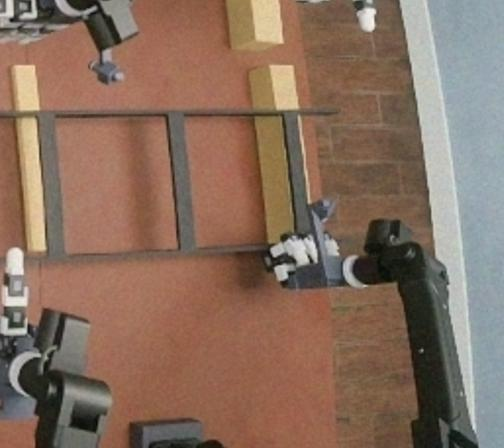

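Request:
move(
  arm6={"target": [-0.02, -0.36, 0.80, 0, 0, 1, 0], "speed": 0.15},
  arm8={"target": [1.30, -0.28, 0.86, 0, 0, 1, 0], "speed": 0.15},
  cameras=[],
)

Request:
move(
  arm6={"target": [-0.02, -0.42, 0.95, 0, 0, 1, 0], "speed": 0.2},
  arm8={"target": [1.20, -0.27, 0.845, 0, 0, 1, 0], "speed": 0.15},
  cameras=[],
)

Request:
move(
  arm8={"target": [1.195, -0.12, 0.85, 0, 0, 1, 0], "speed": 0.07},
  cameras=["cam_high", "arm8_cam_wrist"],
)

Request:
zoom_image(
  camera="cam_high",
  region=[560, 200, 740, 360],
)

Scene clock: 238.87 s.
Joint torques (N m): arm1=[-0.5 -7.41 9.5 0.35 -0.18 0.03] | arm2=[0.26 -15.79 6.89 0.77 0.02 -0.14] | arm3=[-0.38 -15.5 12.94 -0.27 -0.14 0.01] | arm4=[1.73 -21.71 11.15 0.12 0.31 0.02] | arm5=[0.91 -6.07 5.79 1.13 0.22 0.18] | arm6=[-1.44 -12.4 5.68 0.95 -0.26 -0.16] | arm7=[0.73 -6.24 7.64 0.2 -0.02 0.14] | arm8=[-1.85 -8.76 8.27 0.94 -0.15 -0.07]
Heat: arm1: hottest joint3_rad 42 °C; arm2: hottest joint3_rad 40 °C; arm3: hottest joint3_rad 43 °C; arm4: hottest joint3_rad 41 °C; arm5: hottest joint3_rad 36 °C; arm6: hottest joint3_rad 35 °C; arm7: hottest joint3_rad 42 °C; arm8: hottest joint3_rad 49 °C.
move: arm6 done; arm8 done
Joint velocities: within noise
arm1, arm2, arm3, arm4, arm5, arm7: as last shown
arm6.joint_positions: joint1_rad=-1.011 joint2_rad=+1.591 joint3_rad=+0.920 joint4_rad=-0.919 joint5_rad=+0.002 joint6_rad=-1.002 hand_index_mcp=-0.376 hand_index_abd=+0.003 hand_index_pip=-0.621 hand_index_dip=-0.507 hand_middle_mcp=-0.371 hand_middle_abd=+0.000 hand_middle_pip=-0.625 hand_middle_dip=-0.510 hand_ring_mcp=-0.379 hand_ring_abd=+0.002 hand_ring_pip=-0.619 hand_ring_dip=-0.508 hand_thumb_cmc=+0.714 hand_thumb_axl=+0.677 hand_thumb_mcp=+0.223 hand_thumb_ipl=+0.168 hand_current_limit=+0.400 hand_speed=-0.600
arm6.joint_status: not commanded
arm6.hand_state: blocked,goal,blocked,blocked,blocked,goal,blocked,goal,blocked,goal,blocked,blocked,goal,goal,goal,goal
arm6.index_mcp_current_ma: 146
arm6.index_abd_current_ma: 4
arm6.index_pip_current_ma: 80
arm6.index_dip_current_ma: 63
arm6.middle_mcp_current_ma: 167
arm6.middle_abd_current_ma: 0
arm6.middle_pip_current_ma: 69
arm6.middle_dip_current_ma: 52
arm6.ring_mcp_current_ma: 136
arm6.ring_abd_current_ma: 3
arm6.ring_pip_current_ma: 88
arm6.ring_dip_current_ma: 59
arm6.thumb_cmc_current_ma: 0
arm6.thumb_axl_current_ma: -1
arm6.thumb_mcp_current_ma: -7
arm6.thumb_ipl_current_ma: 0
arm6.hand_goal_index_mcp: -0.420
arm6.hand_goal_index_abd: 0.000
arm6.hand_goal_index_pip: -0.650
arm6.hand_goal_index_dip: -0.530
arm6.hand_goal_middle_mcp: -0.420
arm6.hand_goal_middle_abd: 0.000
arm6.hand_goal_middle_pip: -0.650
arm6.hand_goal_middle_dip: -0.530
arm6.hand_goal_ring_mcp: -0.420
arm6.hand_goal_ring_abd: 0.000
arm6.hand_goal_ring_pip: -0.650
arm6.hand_goal_ring_dip: -0.530
arm6.hand_goal_thumb_cmc: 0.714
arm6.hand_goal_thumb_axl: 0.678
arm6.hand_goal_thumb_mcp: 0.226
arm6.hand_goal_thumb_ipl: 0.168
arm6.hand: x=-0.0215 y=-0.3579 z=+0.7960 quat_wxyz=(-0.006, +0.003, +1.000, -0.005) (m; scene frame)
arm6.hand_target: x=-0.0200 y=-0.3600 z=+0.7999 quat_wxyz=(+0.000, +0.000, +1.000, +0.000) (m; scene frame)
arm6.hand_status: done (0.005 m and 1.0 deg from the pose sent, 0.078 m and 6.0 deg at the start)
arm8.joint_positions: joint1_rad=-0.675 joint2_rad=+1.415 joint3_rad=+0.955 joint4_rad=-1.120 joint5_rad=+0.002 joint6_rad=-0.677 hand_index_mcp=-0.379 hand_index_abd=+0.002 hand_index_pip=-0.619 hand_index_dip=-0.511 hand_middle_mcp=-0.380 hand_middle_abd=+0.001 hand_middle_pip=-0.617 hand_middle_dip=-0.512 hand_ring_mcp=-0.375 hand_ring_abd=+0.000 hand_ring_pip=-0.618 hand_ring_dip=-0.514 hand_thumb_cmc=+0.714 hand_thumb_axl=+0.677 hand_thumb_mcp=+0.222 hand_thumb_ipl=+0.168 hand_current_limit=+0.400 hand_speed=-0.600
arm8.joint_status: not commanded
arm8.hand_state: blocked,goal,blocked,goal,blocked,goal,blocked,goal,blocked,goal,blocked,goal,goal,goal,goal,goal
arm8.index_mcp_current_ma: 139
arm8.index_abd_current_ma: 3
arm8.index_pip_current_ma: 93
arm8.index_dip_current_ma: 53
arm8.middle_mcp_current_ma: 136
arm8.middle_abd_current_ma: 2
arm8.middle_pip_current_ma: 98
arm8.middle_dip_current_ma: 48
arm8.ring_mcp_current_ma: 155
arm8.ring_abd_current_ma: 0
arm8.ring_pip_current_ma: 95
arm8.ring_dip_current_ma: 42
arm8.thumb_cmc_current_ma: 0
arm8.thumb_axl_current_ma: -1
arm8.thumb_mcp_current_ma: -10
arm8.thumb_ipl_current_ma: 0
arm8.hand_goal_index_mcp: -0.420
arm8.hand_goal_index_abd: 0.000
arm8.hand_goal_index_pip: -0.650
arm8.hand_goal_index_dip: -0.530
arm8.hand_goal_middle_mcp: -0.420
arm8.hand_goal_middle_abd: 0.000
arm8.hand_goal_middle_pip: -0.650
arm8.hand_goal_middle_dip: -0.530
arm8.hand_goal_ring_mcp: -0.420
arm8.hand_goal_ring_abd: 0.000
arm8.hand_goal_ring_pip: -0.650
arm8.hand_goal_ring_dip: -0.530
arm8.hand_goal_thumb_cmc: 0.714
arm8.hand_goal_thumb_axl: 0.678
arm8.hand_goal_thumb_mcp: 0.226
arm8.hand_goal_thumb_ipl: 0.168
arm8.hand: x=+1.2980 y=-0.2793 z=+0.8570 quat_wxyz=(-0.005, +0.003, +1.000, -0.006) (m; scene frame)
arm8.hand_target: x=+1.3000 y=-0.2800 z=+0.8601 quat_wxyz=(+0.000, +0.000, +1.000, +0.000) (m; scene frame)
arm8.hand_status: done (0.004 m and 0.9 deg from the pose sent, 0.102 m and 9.7 deg at the start)
pictures: none
No camera images: "cameras" was empty.

Scene clock: 240.47 s.
Joint torques (N m): arm1=[-0.73 -7.41 9.48 0.35 -0.18 0.03] | arm2=[0.26 -15.85 6.89 0.76 0.02 -0.14] | arm3=[0.15 -15.91 13.38 -0.28 -0.07 0] | arm4=[1.73 -21.71 11.15 0.12 0.31 0.02] | arm5=[0.97 -5.95 5.75 1.06 0.21 0.18] | arm6=[-1.73 -9.11 10.33 0.18 -0.27 -0.16] | arm7=[0.73 -6.3 7.62 0.2 -0.02 0.14] | arm8=[-0.85 -7.77 7.99 0.98 -0.01 0.15]
Heat: arm1: hottest joint3_rad 42 °C; arm2: hottest joint3_rad 40 °C; arm3: hottest joint3_rad 43 °C; arm4: hottest joint3_rad 41 °C; arm5: hottest joint3_rad 36 °C; arm6: hottest joint3_rad 35 °C; arm7: hottest joint3_rad 42 °C; arm8: hottest joint3_rad 48 °C.
move: arm6 off_target; arm8 done
Joint velocities: within noise
arm1, arm2, arm3, arm4, arm5, arm7: as last shown
arm6.joint_positions: joint1_rad=-1.148 joint2_rad=+1.319 joint3_rad=+1.042 joint4_rad=-1.325 joint5_rad=+0.002 joint6_rad=-1.142 hand_index_mcp=-0.376 hand_index_abd=+0.003 hand_index_pip=-0.621 hand_index_dip=-0.507 hand_middle_mcp=-0.371 hand_middle_abd=+0.000 hand_middle_pip=-0.625 hand_middle_dip=-0.510 hand_ring_mcp=-0.379 hand_ring_abd=+0.002 hand_ring_pip=-0.619 hand_ring_dip=-0.508 hand_thumb_cmc=+0.714 hand_thumb_axl=+0.677 hand_thumb_mcp=+0.223 hand_thumb_ipl=+0.168 hand_current_limit=+0.400 hand_speed=-0.600
arm6.joint_status: not commanded
arm6.hand_state: blocked,goal,blocked,blocked,blocked,goal,blocked,goal,blocked,goal,blocked,blocked,goal,goal,goal,goal
arm6.index_mcp_current_ma: 146
arm6.index_abd_current_ma: 4
arm6.index_pip_current_ma: 80
arm6.index_dip_current_ma: 63
arm6.middle_mcp_current_ma: 167
arm6.middle_abd_current_ma: 0
arm6.middle_pip_current_ma: 69
arm6.middle_dip_current_ma: 52
arm6.ring_mcp_current_ma: 136
arm6.ring_abd_current_ma: 3
arm6.ring_pip_current_ma: 88
arm6.ring_dip_current_ma: 59
arm6.thumb_cmc_current_ma: 0
arm6.thumb_axl_current_ma: -1
arm6.thumb_mcp_current_ma: -7
arm6.thumb_ipl_current_ma: 0
arm6.hand_goal_index_mcp: -0.420
arm6.hand_goal_index_abd: 0.000
arm6.hand_goal_index_pip: -0.650
arm6.hand_goal_index_dip: -0.530
arm6.hand_goal_middle_mcp: -0.420
arm6.hand_goal_middle_abd: 0.000
arm6.hand_goal_middle_pip: -0.650
arm6.hand_goal_middle_dip: -0.530
arm6.hand_goal_ring_mcp: -0.420
arm6.hand_goal_ring_abd: 0.000
arm6.hand_goal_ring_pip: -0.650
arm6.hand_goal_ring_dip: -0.530
arm6.hand_goal_thumb_cmc: 0.714
arm6.hand_goal_thumb_axl: 0.678
arm6.hand_goal_thumb_mcp: 0.226
arm6.hand_goal_thumb_ipl: 0.168
arm6.hand: x=-0.0323 y=-0.4212 z=+0.9345 quat_wxyz=(-0.013, +0.001, +1.000, -0.007) (m; scene frame)
arm6.hand_target: x=-0.0204 y=-0.4202 z=+0.9501 quat_wxyz=(+0.000, +0.000, +1.000, +0.000) (m; scene frame)
arm6.hand_status: off_target (0.020 m and 1.6 deg from the pose sent, 0.166 m and 1.0 deg at the start)
arm8.joint_positions: joint1_rad=-0.428 joint2_rad=+1.323 joint3_rad=+0.817 joint4_rad=-1.080 joint5_rad=+0.001 joint6_rad=-0.443 hand_index_mcp=-0.379 hand_index_abd=+0.002 hand_index_pip=-0.619 hand_index_dip=-0.511 hand_middle_mcp=-0.380 hand_middle_abd=+0.001 hand_middle_pip=-0.617 hand_middle_dip=-0.512 hand_ring_mcp=-0.375 hand_ring_abd=+0.000 hand_ring_pip=-0.618 hand_ring_dip=-0.514 hand_thumb_cmc=+0.714 hand_thumb_axl=+0.677 hand_thumb_mcp=+0.222 hand_thumb_ipl=+0.168 hand_current_limit=+0.400 hand_speed=-0.600
arm8.joint_status: not commanded
arm8.hand_state: blocked,goal,blocked,goal,blocked,goal,blocked,goal,blocked,goal,blocked,goal,goal,goal,goal,goal
arm8.index_mcp_current_ma: 139
arm8.index_abd_current_ma: 3
arm8.index_pip_current_ma: 93
arm8.index_dip_current_ma: 53
arm8.middle_mcp_current_ma: 136
arm8.middle_abd_current_ma: 2
arm8.middle_pip_current_ma: 98
arm8.middle_dip_current_ma: 48
arm8.ring_mcp_current_ma: 155
arm8.ring_abd_current_ma: 0
arm8.ring_pip_current_ma: 95
arm8.ring_dip_current_ma: 42
arm8.thumb_cmc_current_ma: 0
arm8.thumb_axl_current_ma: -1
arm8.thumb_mcp_current_ma: -10
arm8.thumb_ipl_current_ma: 0
arm8.hand_goal_index_mcp: -0.420
arm8.hand_goal_index_abd: 0.000
arm8.hand_goal_index_pip: -0.650
arm8.hand_goal_index_dip: -0.530
arm8.hand_goal_middle_mcp: -0.420
arm8.hand_goal_middle_abd: 0.000
arm8.hand_goal_middle_pip: -0.650
arm8.hand_goal_middle_dip: -0.530
arm8.hand_goal_ring_mcp: -0.420
arm8.hand_goal_ring_abd: 0.000
arm8.hand_goal_ring_pip: -0.650
arm8.hand_goal_ring_dip: -0.530
arm8.hand_goal_thumb_cmc: 0.714
arm8.hand_goal_thumb_axl: 0.678
arm8.hand_goal_thumb_mcp: 0.226
arm8.hand_goal_thumb_ipl: 0.168
arm8.hand: x=+1.2003 y=-0.2712 z=+0.8406 quat_wxyz=(-0.005, -0.004, +1.000, -0.009) (m; scene frame)
arm8.hand_target: x=+1.2000 y=-0.2701 z=+0.8449 quat_wxyz=(+0.000, +0.000, +1.000, +0.000) (m; scene frame)
arm8.hand_status: done (0.005 m and 1.3 deg from the pose sent, 0.099 m and 1.0 deg at the start)
pictures: none
No camera images: "cameras" was empty.

Scene clock: 243.13 s.
Joint torques (N m): arm1=[-0.62 -7.36 9.47 0.35 -0.19 0.02] | arm2=[0.26 -15.91 6.9 0.75 0.02 -0.13] | arm3=[0.5 -15.03 13.01 -0.36 -0.05 0.01] | arm4=[1.73 -21.71 11.15 0.12 0.31 0.02] | arm5=[0.85 -6.07 5.76 1.09 0.21 0.18] | arm6=[-1.73 -9 10.33 0.18 -0.27 -0.17] | arm7=[0.79 -6.3 7.64 0.18 -0.02 0.14] | arm8=[1.96 -8 18.37 2.44 -0.66 0.43]
Heat: arm1: hottest joint3_rad 41 °C; arm2: hottest joint3_rad 40 °C; arm3: hottest joint3_rad 43 °C; arm4: hottest joint3_rad 41 °C; arm5: hottest joint3_rad 36 °C; arm6: hottest joint3_rad 36 °C; arm7: hottest joint3_rad 41 °C; arm8: hottest joint3_rad 49 °C.
move: arm8 off_target
Joint velocities: within noise
arm1, arm2, arm3, arm4, arm5, arm6, arm7: as last shown
arm6.joint_positions: joint1_rad=-1.148 joint2_rad=+1.319 joint3_rad=+1.042 joint4_rad=-1.325 joint5_rad=+0.002 joint6_rad=-1.143 hand_index_mcp=-0.376 hand_index_abd=+0.003 hand_index_pip=-0.621 hand_index_dip=-0.507 hand_middle_mcp=-0.371 hand_middle_abd=+0.000 hand_middle_pip=-0.625 hand_middle_dip=-0.510 hand_ring_mcp=-0.379 hand_ring_abd=+0.002 hand_ring_pip=-0.619 hand_ring_dip=-0.508 hand_thumb_cmc=+0.714 hand_thumb_axl=+0.677 hand_thumb_mcp=+0.223 hand_thumb_ipl=+0.168 hand_current_limit=+0.400 hand_speed=-0.600
arm6.hand: x=-0.0323 y=-0.4212 z=+0.9345 quat_wxyz=(-0.013, +0.000, +1.000, -0.007) (m; scene frame)
arm8.joint_positions: joint1_rad=-0.314 joint2_rad=+1.594 joint3_rad=+1.063 joint4_rad=-1.179 joint5_rad=+0.014 joint6_rad=-0.329 hand_index_mcp=-0.379 hand_index_abd=+0.002 hand_index_pip=-0.619 hand_index_dip=-0.511 hand_middle_mcp=-0.380 hand_middle_abd=+0.001 hand_middle_pip=-0.617 hand_middle_dip=-0.512 hand_ring_mcp=-0.376 hand_ring_abd=+0.000 hand_ring_pip=-0.618 hand_ring_dip=-0.514 hand_thumb_cmc=+0.713 hand_thumb_axl=+0.677 hand_thumb_mcp=+0.222 hand_thumb_ipl=+0.168 hand_current_limit=+0.400 hand_speed=-0.600
arm8.joint_status: not commanded
arm8.hand_state: blocked,goal,blocked,goal,blocked,goal,blocked,goal,blocked,goal,blocked,goal,goal,goal,goal,goal
arm8.index_mcp_current_ma: 139
arm8.index_abd_current_ma: 3
arm8.index_pip_current_ma: 93
arm8.index_dip_current_ma: 53
arm8.middle_mcp_current_ma: 136
arm8.middle_abd_current_ma: 2
arm8.middle_pip_current_ma: 98
arm8.middle_dip_current_ma: 48
arm8.ring_mcp_current_ma: 154
arm8.ring_abd_current_ma: 0
arm8.ring_pip_current_ma: 95
arm8.ring_dip_current_ma: 41
arm8.thumb_cmc_current_ma: -1
arm8.thumb_axl_current_ma: -1
arm8.thumb_mcp_current_ma: -10
arm8.thumb_ipl_current_ma: 0
arm8.hand_goal_index_mcp: -0.420
arm8.hand_goal_index_abd: 0.000
arm8.hand_goal_index_pip: -0.650
arm8.hand_goal_index_dip: -0.530
arm8.hand_goal_middle_mcp: -0.420
arm8.hand_goal_middle_abd: 0.000
arm8.hand_goal_middle_pip: -0.650
arm8.hand_goal_middle_dip: -0.530
arm8.hand_goal_ring_mcp: -0.420
arm8.hand_goal_ring_abd: 0.000
arm8.hand_goal_ring_pip: -0.650
arm8.hand_goal_ring_dip: -0.530
arm8.hand_goal_thumb_cmc: 0.714
arm8.hand_goal_thumb_axl: 0.678
arm8.hand_goal_thumb_mcp: 0.226
arm8.hand_goal_thumb_ipl: 0.168
arm8.hand: x=+1.1891 y=-0.1943 z=+0.8165 quat_wxyz=(-0.018, -0.004, +0.997, -0.070) (m; scene frame)
arm8.hand_target: x=+1.1912 y=-0.1287 z=+0.8552 quat_wxyz=(-0.003, -0.001, +1.000, +0.001) (m; scene frame)
arm8.hand_status: off_target (0.082 m and 8.4 deg from the pose sent, 0.151 m and 1.3 deg at the start)
pictures: arm8_cam_wrist, cam_high

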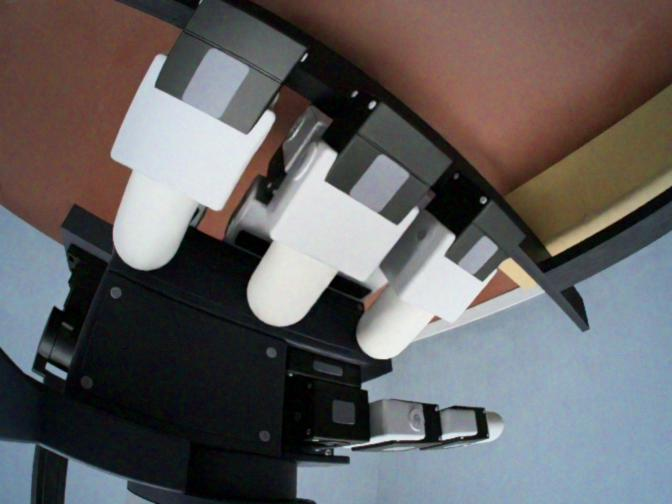

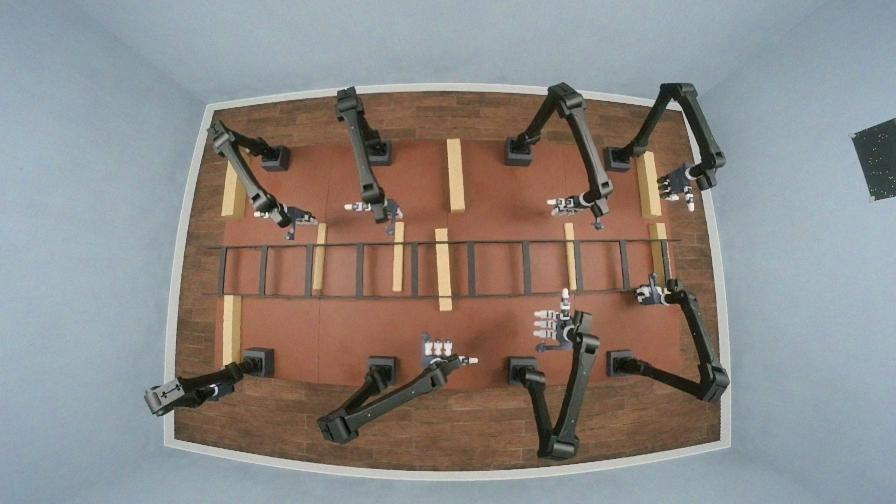

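Scaled by 2.800 from the camera's 896x504 image, which has a finer 1280x720 frame.

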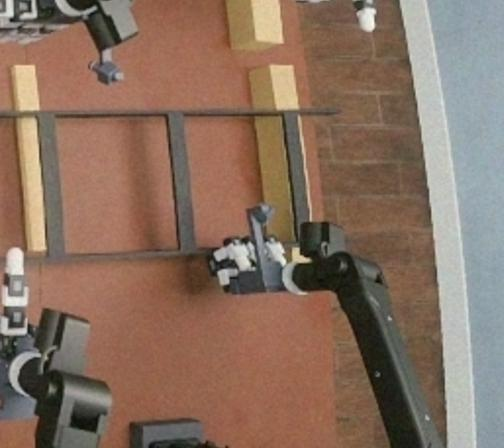

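Request:
move(
  arm8={"target": [1.195, -0.08, 0.865, 0, 0, 1, 0], "speed": 0.05},
  cameras=["cam_high", "arm8_cam_wrist"],
)

Request:
zoom_image(
  camera="cam_high",
  region=[560, 200, 740, 360],
)

Scene clock: 246.33 s.
Joint torques (N m): arm1=[-0.67 -7.41 9.51 0.36 -0.19 0.02] | arm2=[0.26 -15.91 6.87 0.76 0.02 -0.14] | arm3=[-0.26 -14.92 13.16 -0.14 -0.06 -0.03] | arm4=[1.73 -21.71 11.15 0.1 0.31 0.02] | arm5=[1.03 -5.89 5.75 1.11 0.21 0.18] | arm6=[-1.79 -9.05 10.32 0.2 -0.27 -0.17] | arm7=[0.79 -6.24 7.62 0.2 -0.02 0.14] | arm8=[2.67 -8.29 20 3.07 -1.03 0.47]
Heat: arm1: hottest joint3_rad 41 °C; arm2: hottest joint3_rad 39 °C; arm3: hottest joint3_rad 43 °C; arm4: hottest joint3_rad 41 °C; arm5: hottest joint3_rad 36 °C; arm6: hottest joint3_rad 36 °C; arm7: hottest joint3_rad 41 °C; arm8: hottest joint3_rad 50 °C.
move: arm8 off_target
Joint velocities: within noise
arm1, arm2, arm3, arm4, arm5, arm6, arm7: as last shown
arm8.joint_positions: joint1_rad=-0.309 joint2_rad=+1.616 joint3_rad=+1.095 joint4_rad=-1.227 joint5_rad=+0.020 joint6_rad=-0.321 hand_index_mcp=-0.379 hand_index_abd=+0.002 hand_index_pip=-0.619 hand_index_dip=-0.511 hand_middle_mcp=-0.380 hand_middle_abd=+0.001 hand_middle_pip=-0.617 hand_middle_dip=-0.512 hand_ring_mcp=-0.376 hand_ring_abd=+0.000 hand_ring_pip=-0.618 hand_ring_dip=-0.514 hand_thumb_cmc=+0.713 hand_thumb_axl=+0.677 hand_thumb_mcp=+0.222 hand_thumb_ipl=+0.168 hand_current_limit=+0.400 hand_speed=-0.600
arm8.joint_status: not commanded
arm8.hand_state: blocked,goal,blocked,goal,blocked,goal,blocked,goal,blocked,goal,blocked,goal,goal,goal,goal,goal
arm8.index_mcp_current_ma: 139
arm8.index_abd_current_ma: 3
arm8.index_pip_current_ma: 93
arm8.index_dip_current_ma: 53
arm8.middle_mcp_current_ma: 136
arm8.middle_abd_current_ma: 2
arm8.middle_pip_current_ma: 98
arm8.middle_dip_current_ma: 48
arm8.ring_mcp_current_ma: 154
arm8.ring_abd_current_ma: 0
arm8.ring_pip_current_ma: 95
arm8.ring_dip_current_ma: 41
arm8.thumb_cmc_current_ma: -1
arm8.thumb_axl_current_ma: -1
arm8.thumb_mcp_current_ma: -10
arm8.thumb_ipl_current_ma: 0
arm8.hand_goal_index_mcp: -0.420
arm8.hand_goal_index_abd: 0.000
arm8.hand_goal_index_pip: -0.650
arm8.hand_goal_index_dip: -0.530
arm8.hand_goal_middle_mcp: -0.420
arm8.hand_goal_middle_abd: 0.000
arm8.hand_goal_middle_pip: -0.650
arm8.hand_goal_middle_dip: -0.530
arm8.hand_goal_ring_mcp: -0.420
arm8.hand_goal_ring_abd: 0.000
arm8.hand_goal_ring_pip: -0.650
arm8.hand_goal_ring_dip: -0.530
arm8.hand_goal_thumb_cmc: 0.714
arm8.hand_goal_thumb_axl: 0.678
arm8.hand_goal_thumb_mcp: 0.226
arm8.hand_goal_thumb_ipl: 0.168
arm8.hand: x=+1.1891 y=-0.1937 z=+0.8161 quat_wxyz=(-0.021, -0.003, +0.996, -0.089) (m; scene frame)
arm8.hand_target: x=+1.1886 y=-0.1146 z=+0.8636 quat_wxyz=(-0.004, -0.002, +1.000, +0.001) (m; scene frame)
arm8.hand_status: off_target (0.124 m and 10.5 deg from the pose sent, 0.124 m and 8.3 deg at the start; pose on its path clipped on 30 of 45 steps)
pictures: arm8_cam_wrist, cam_high

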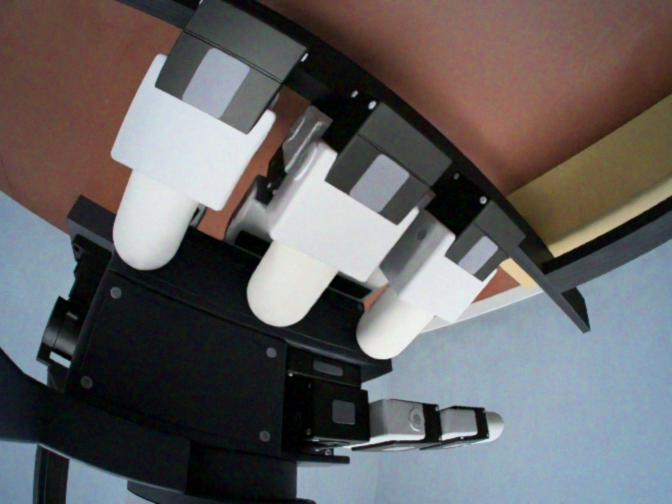

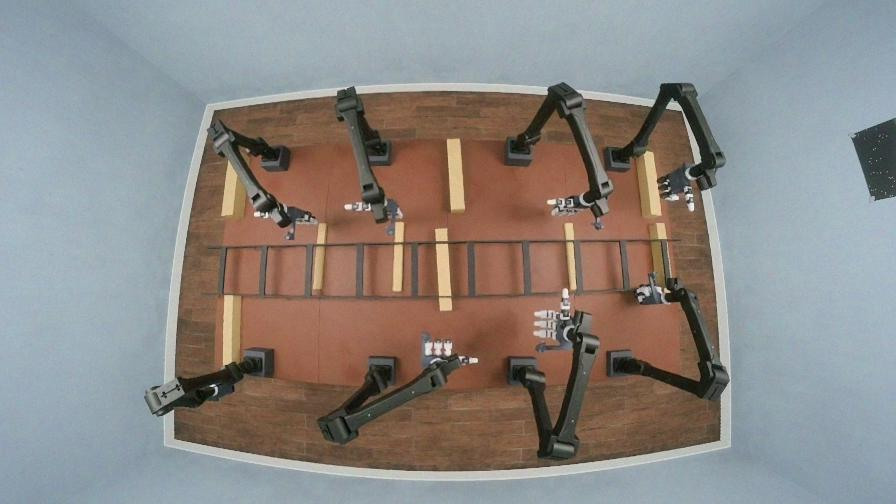

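Scaled by 2.800 from the camera's 896x504 image, which has a finer 1280x720 frame.

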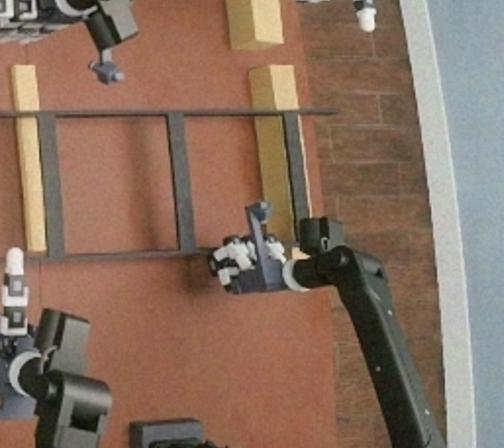

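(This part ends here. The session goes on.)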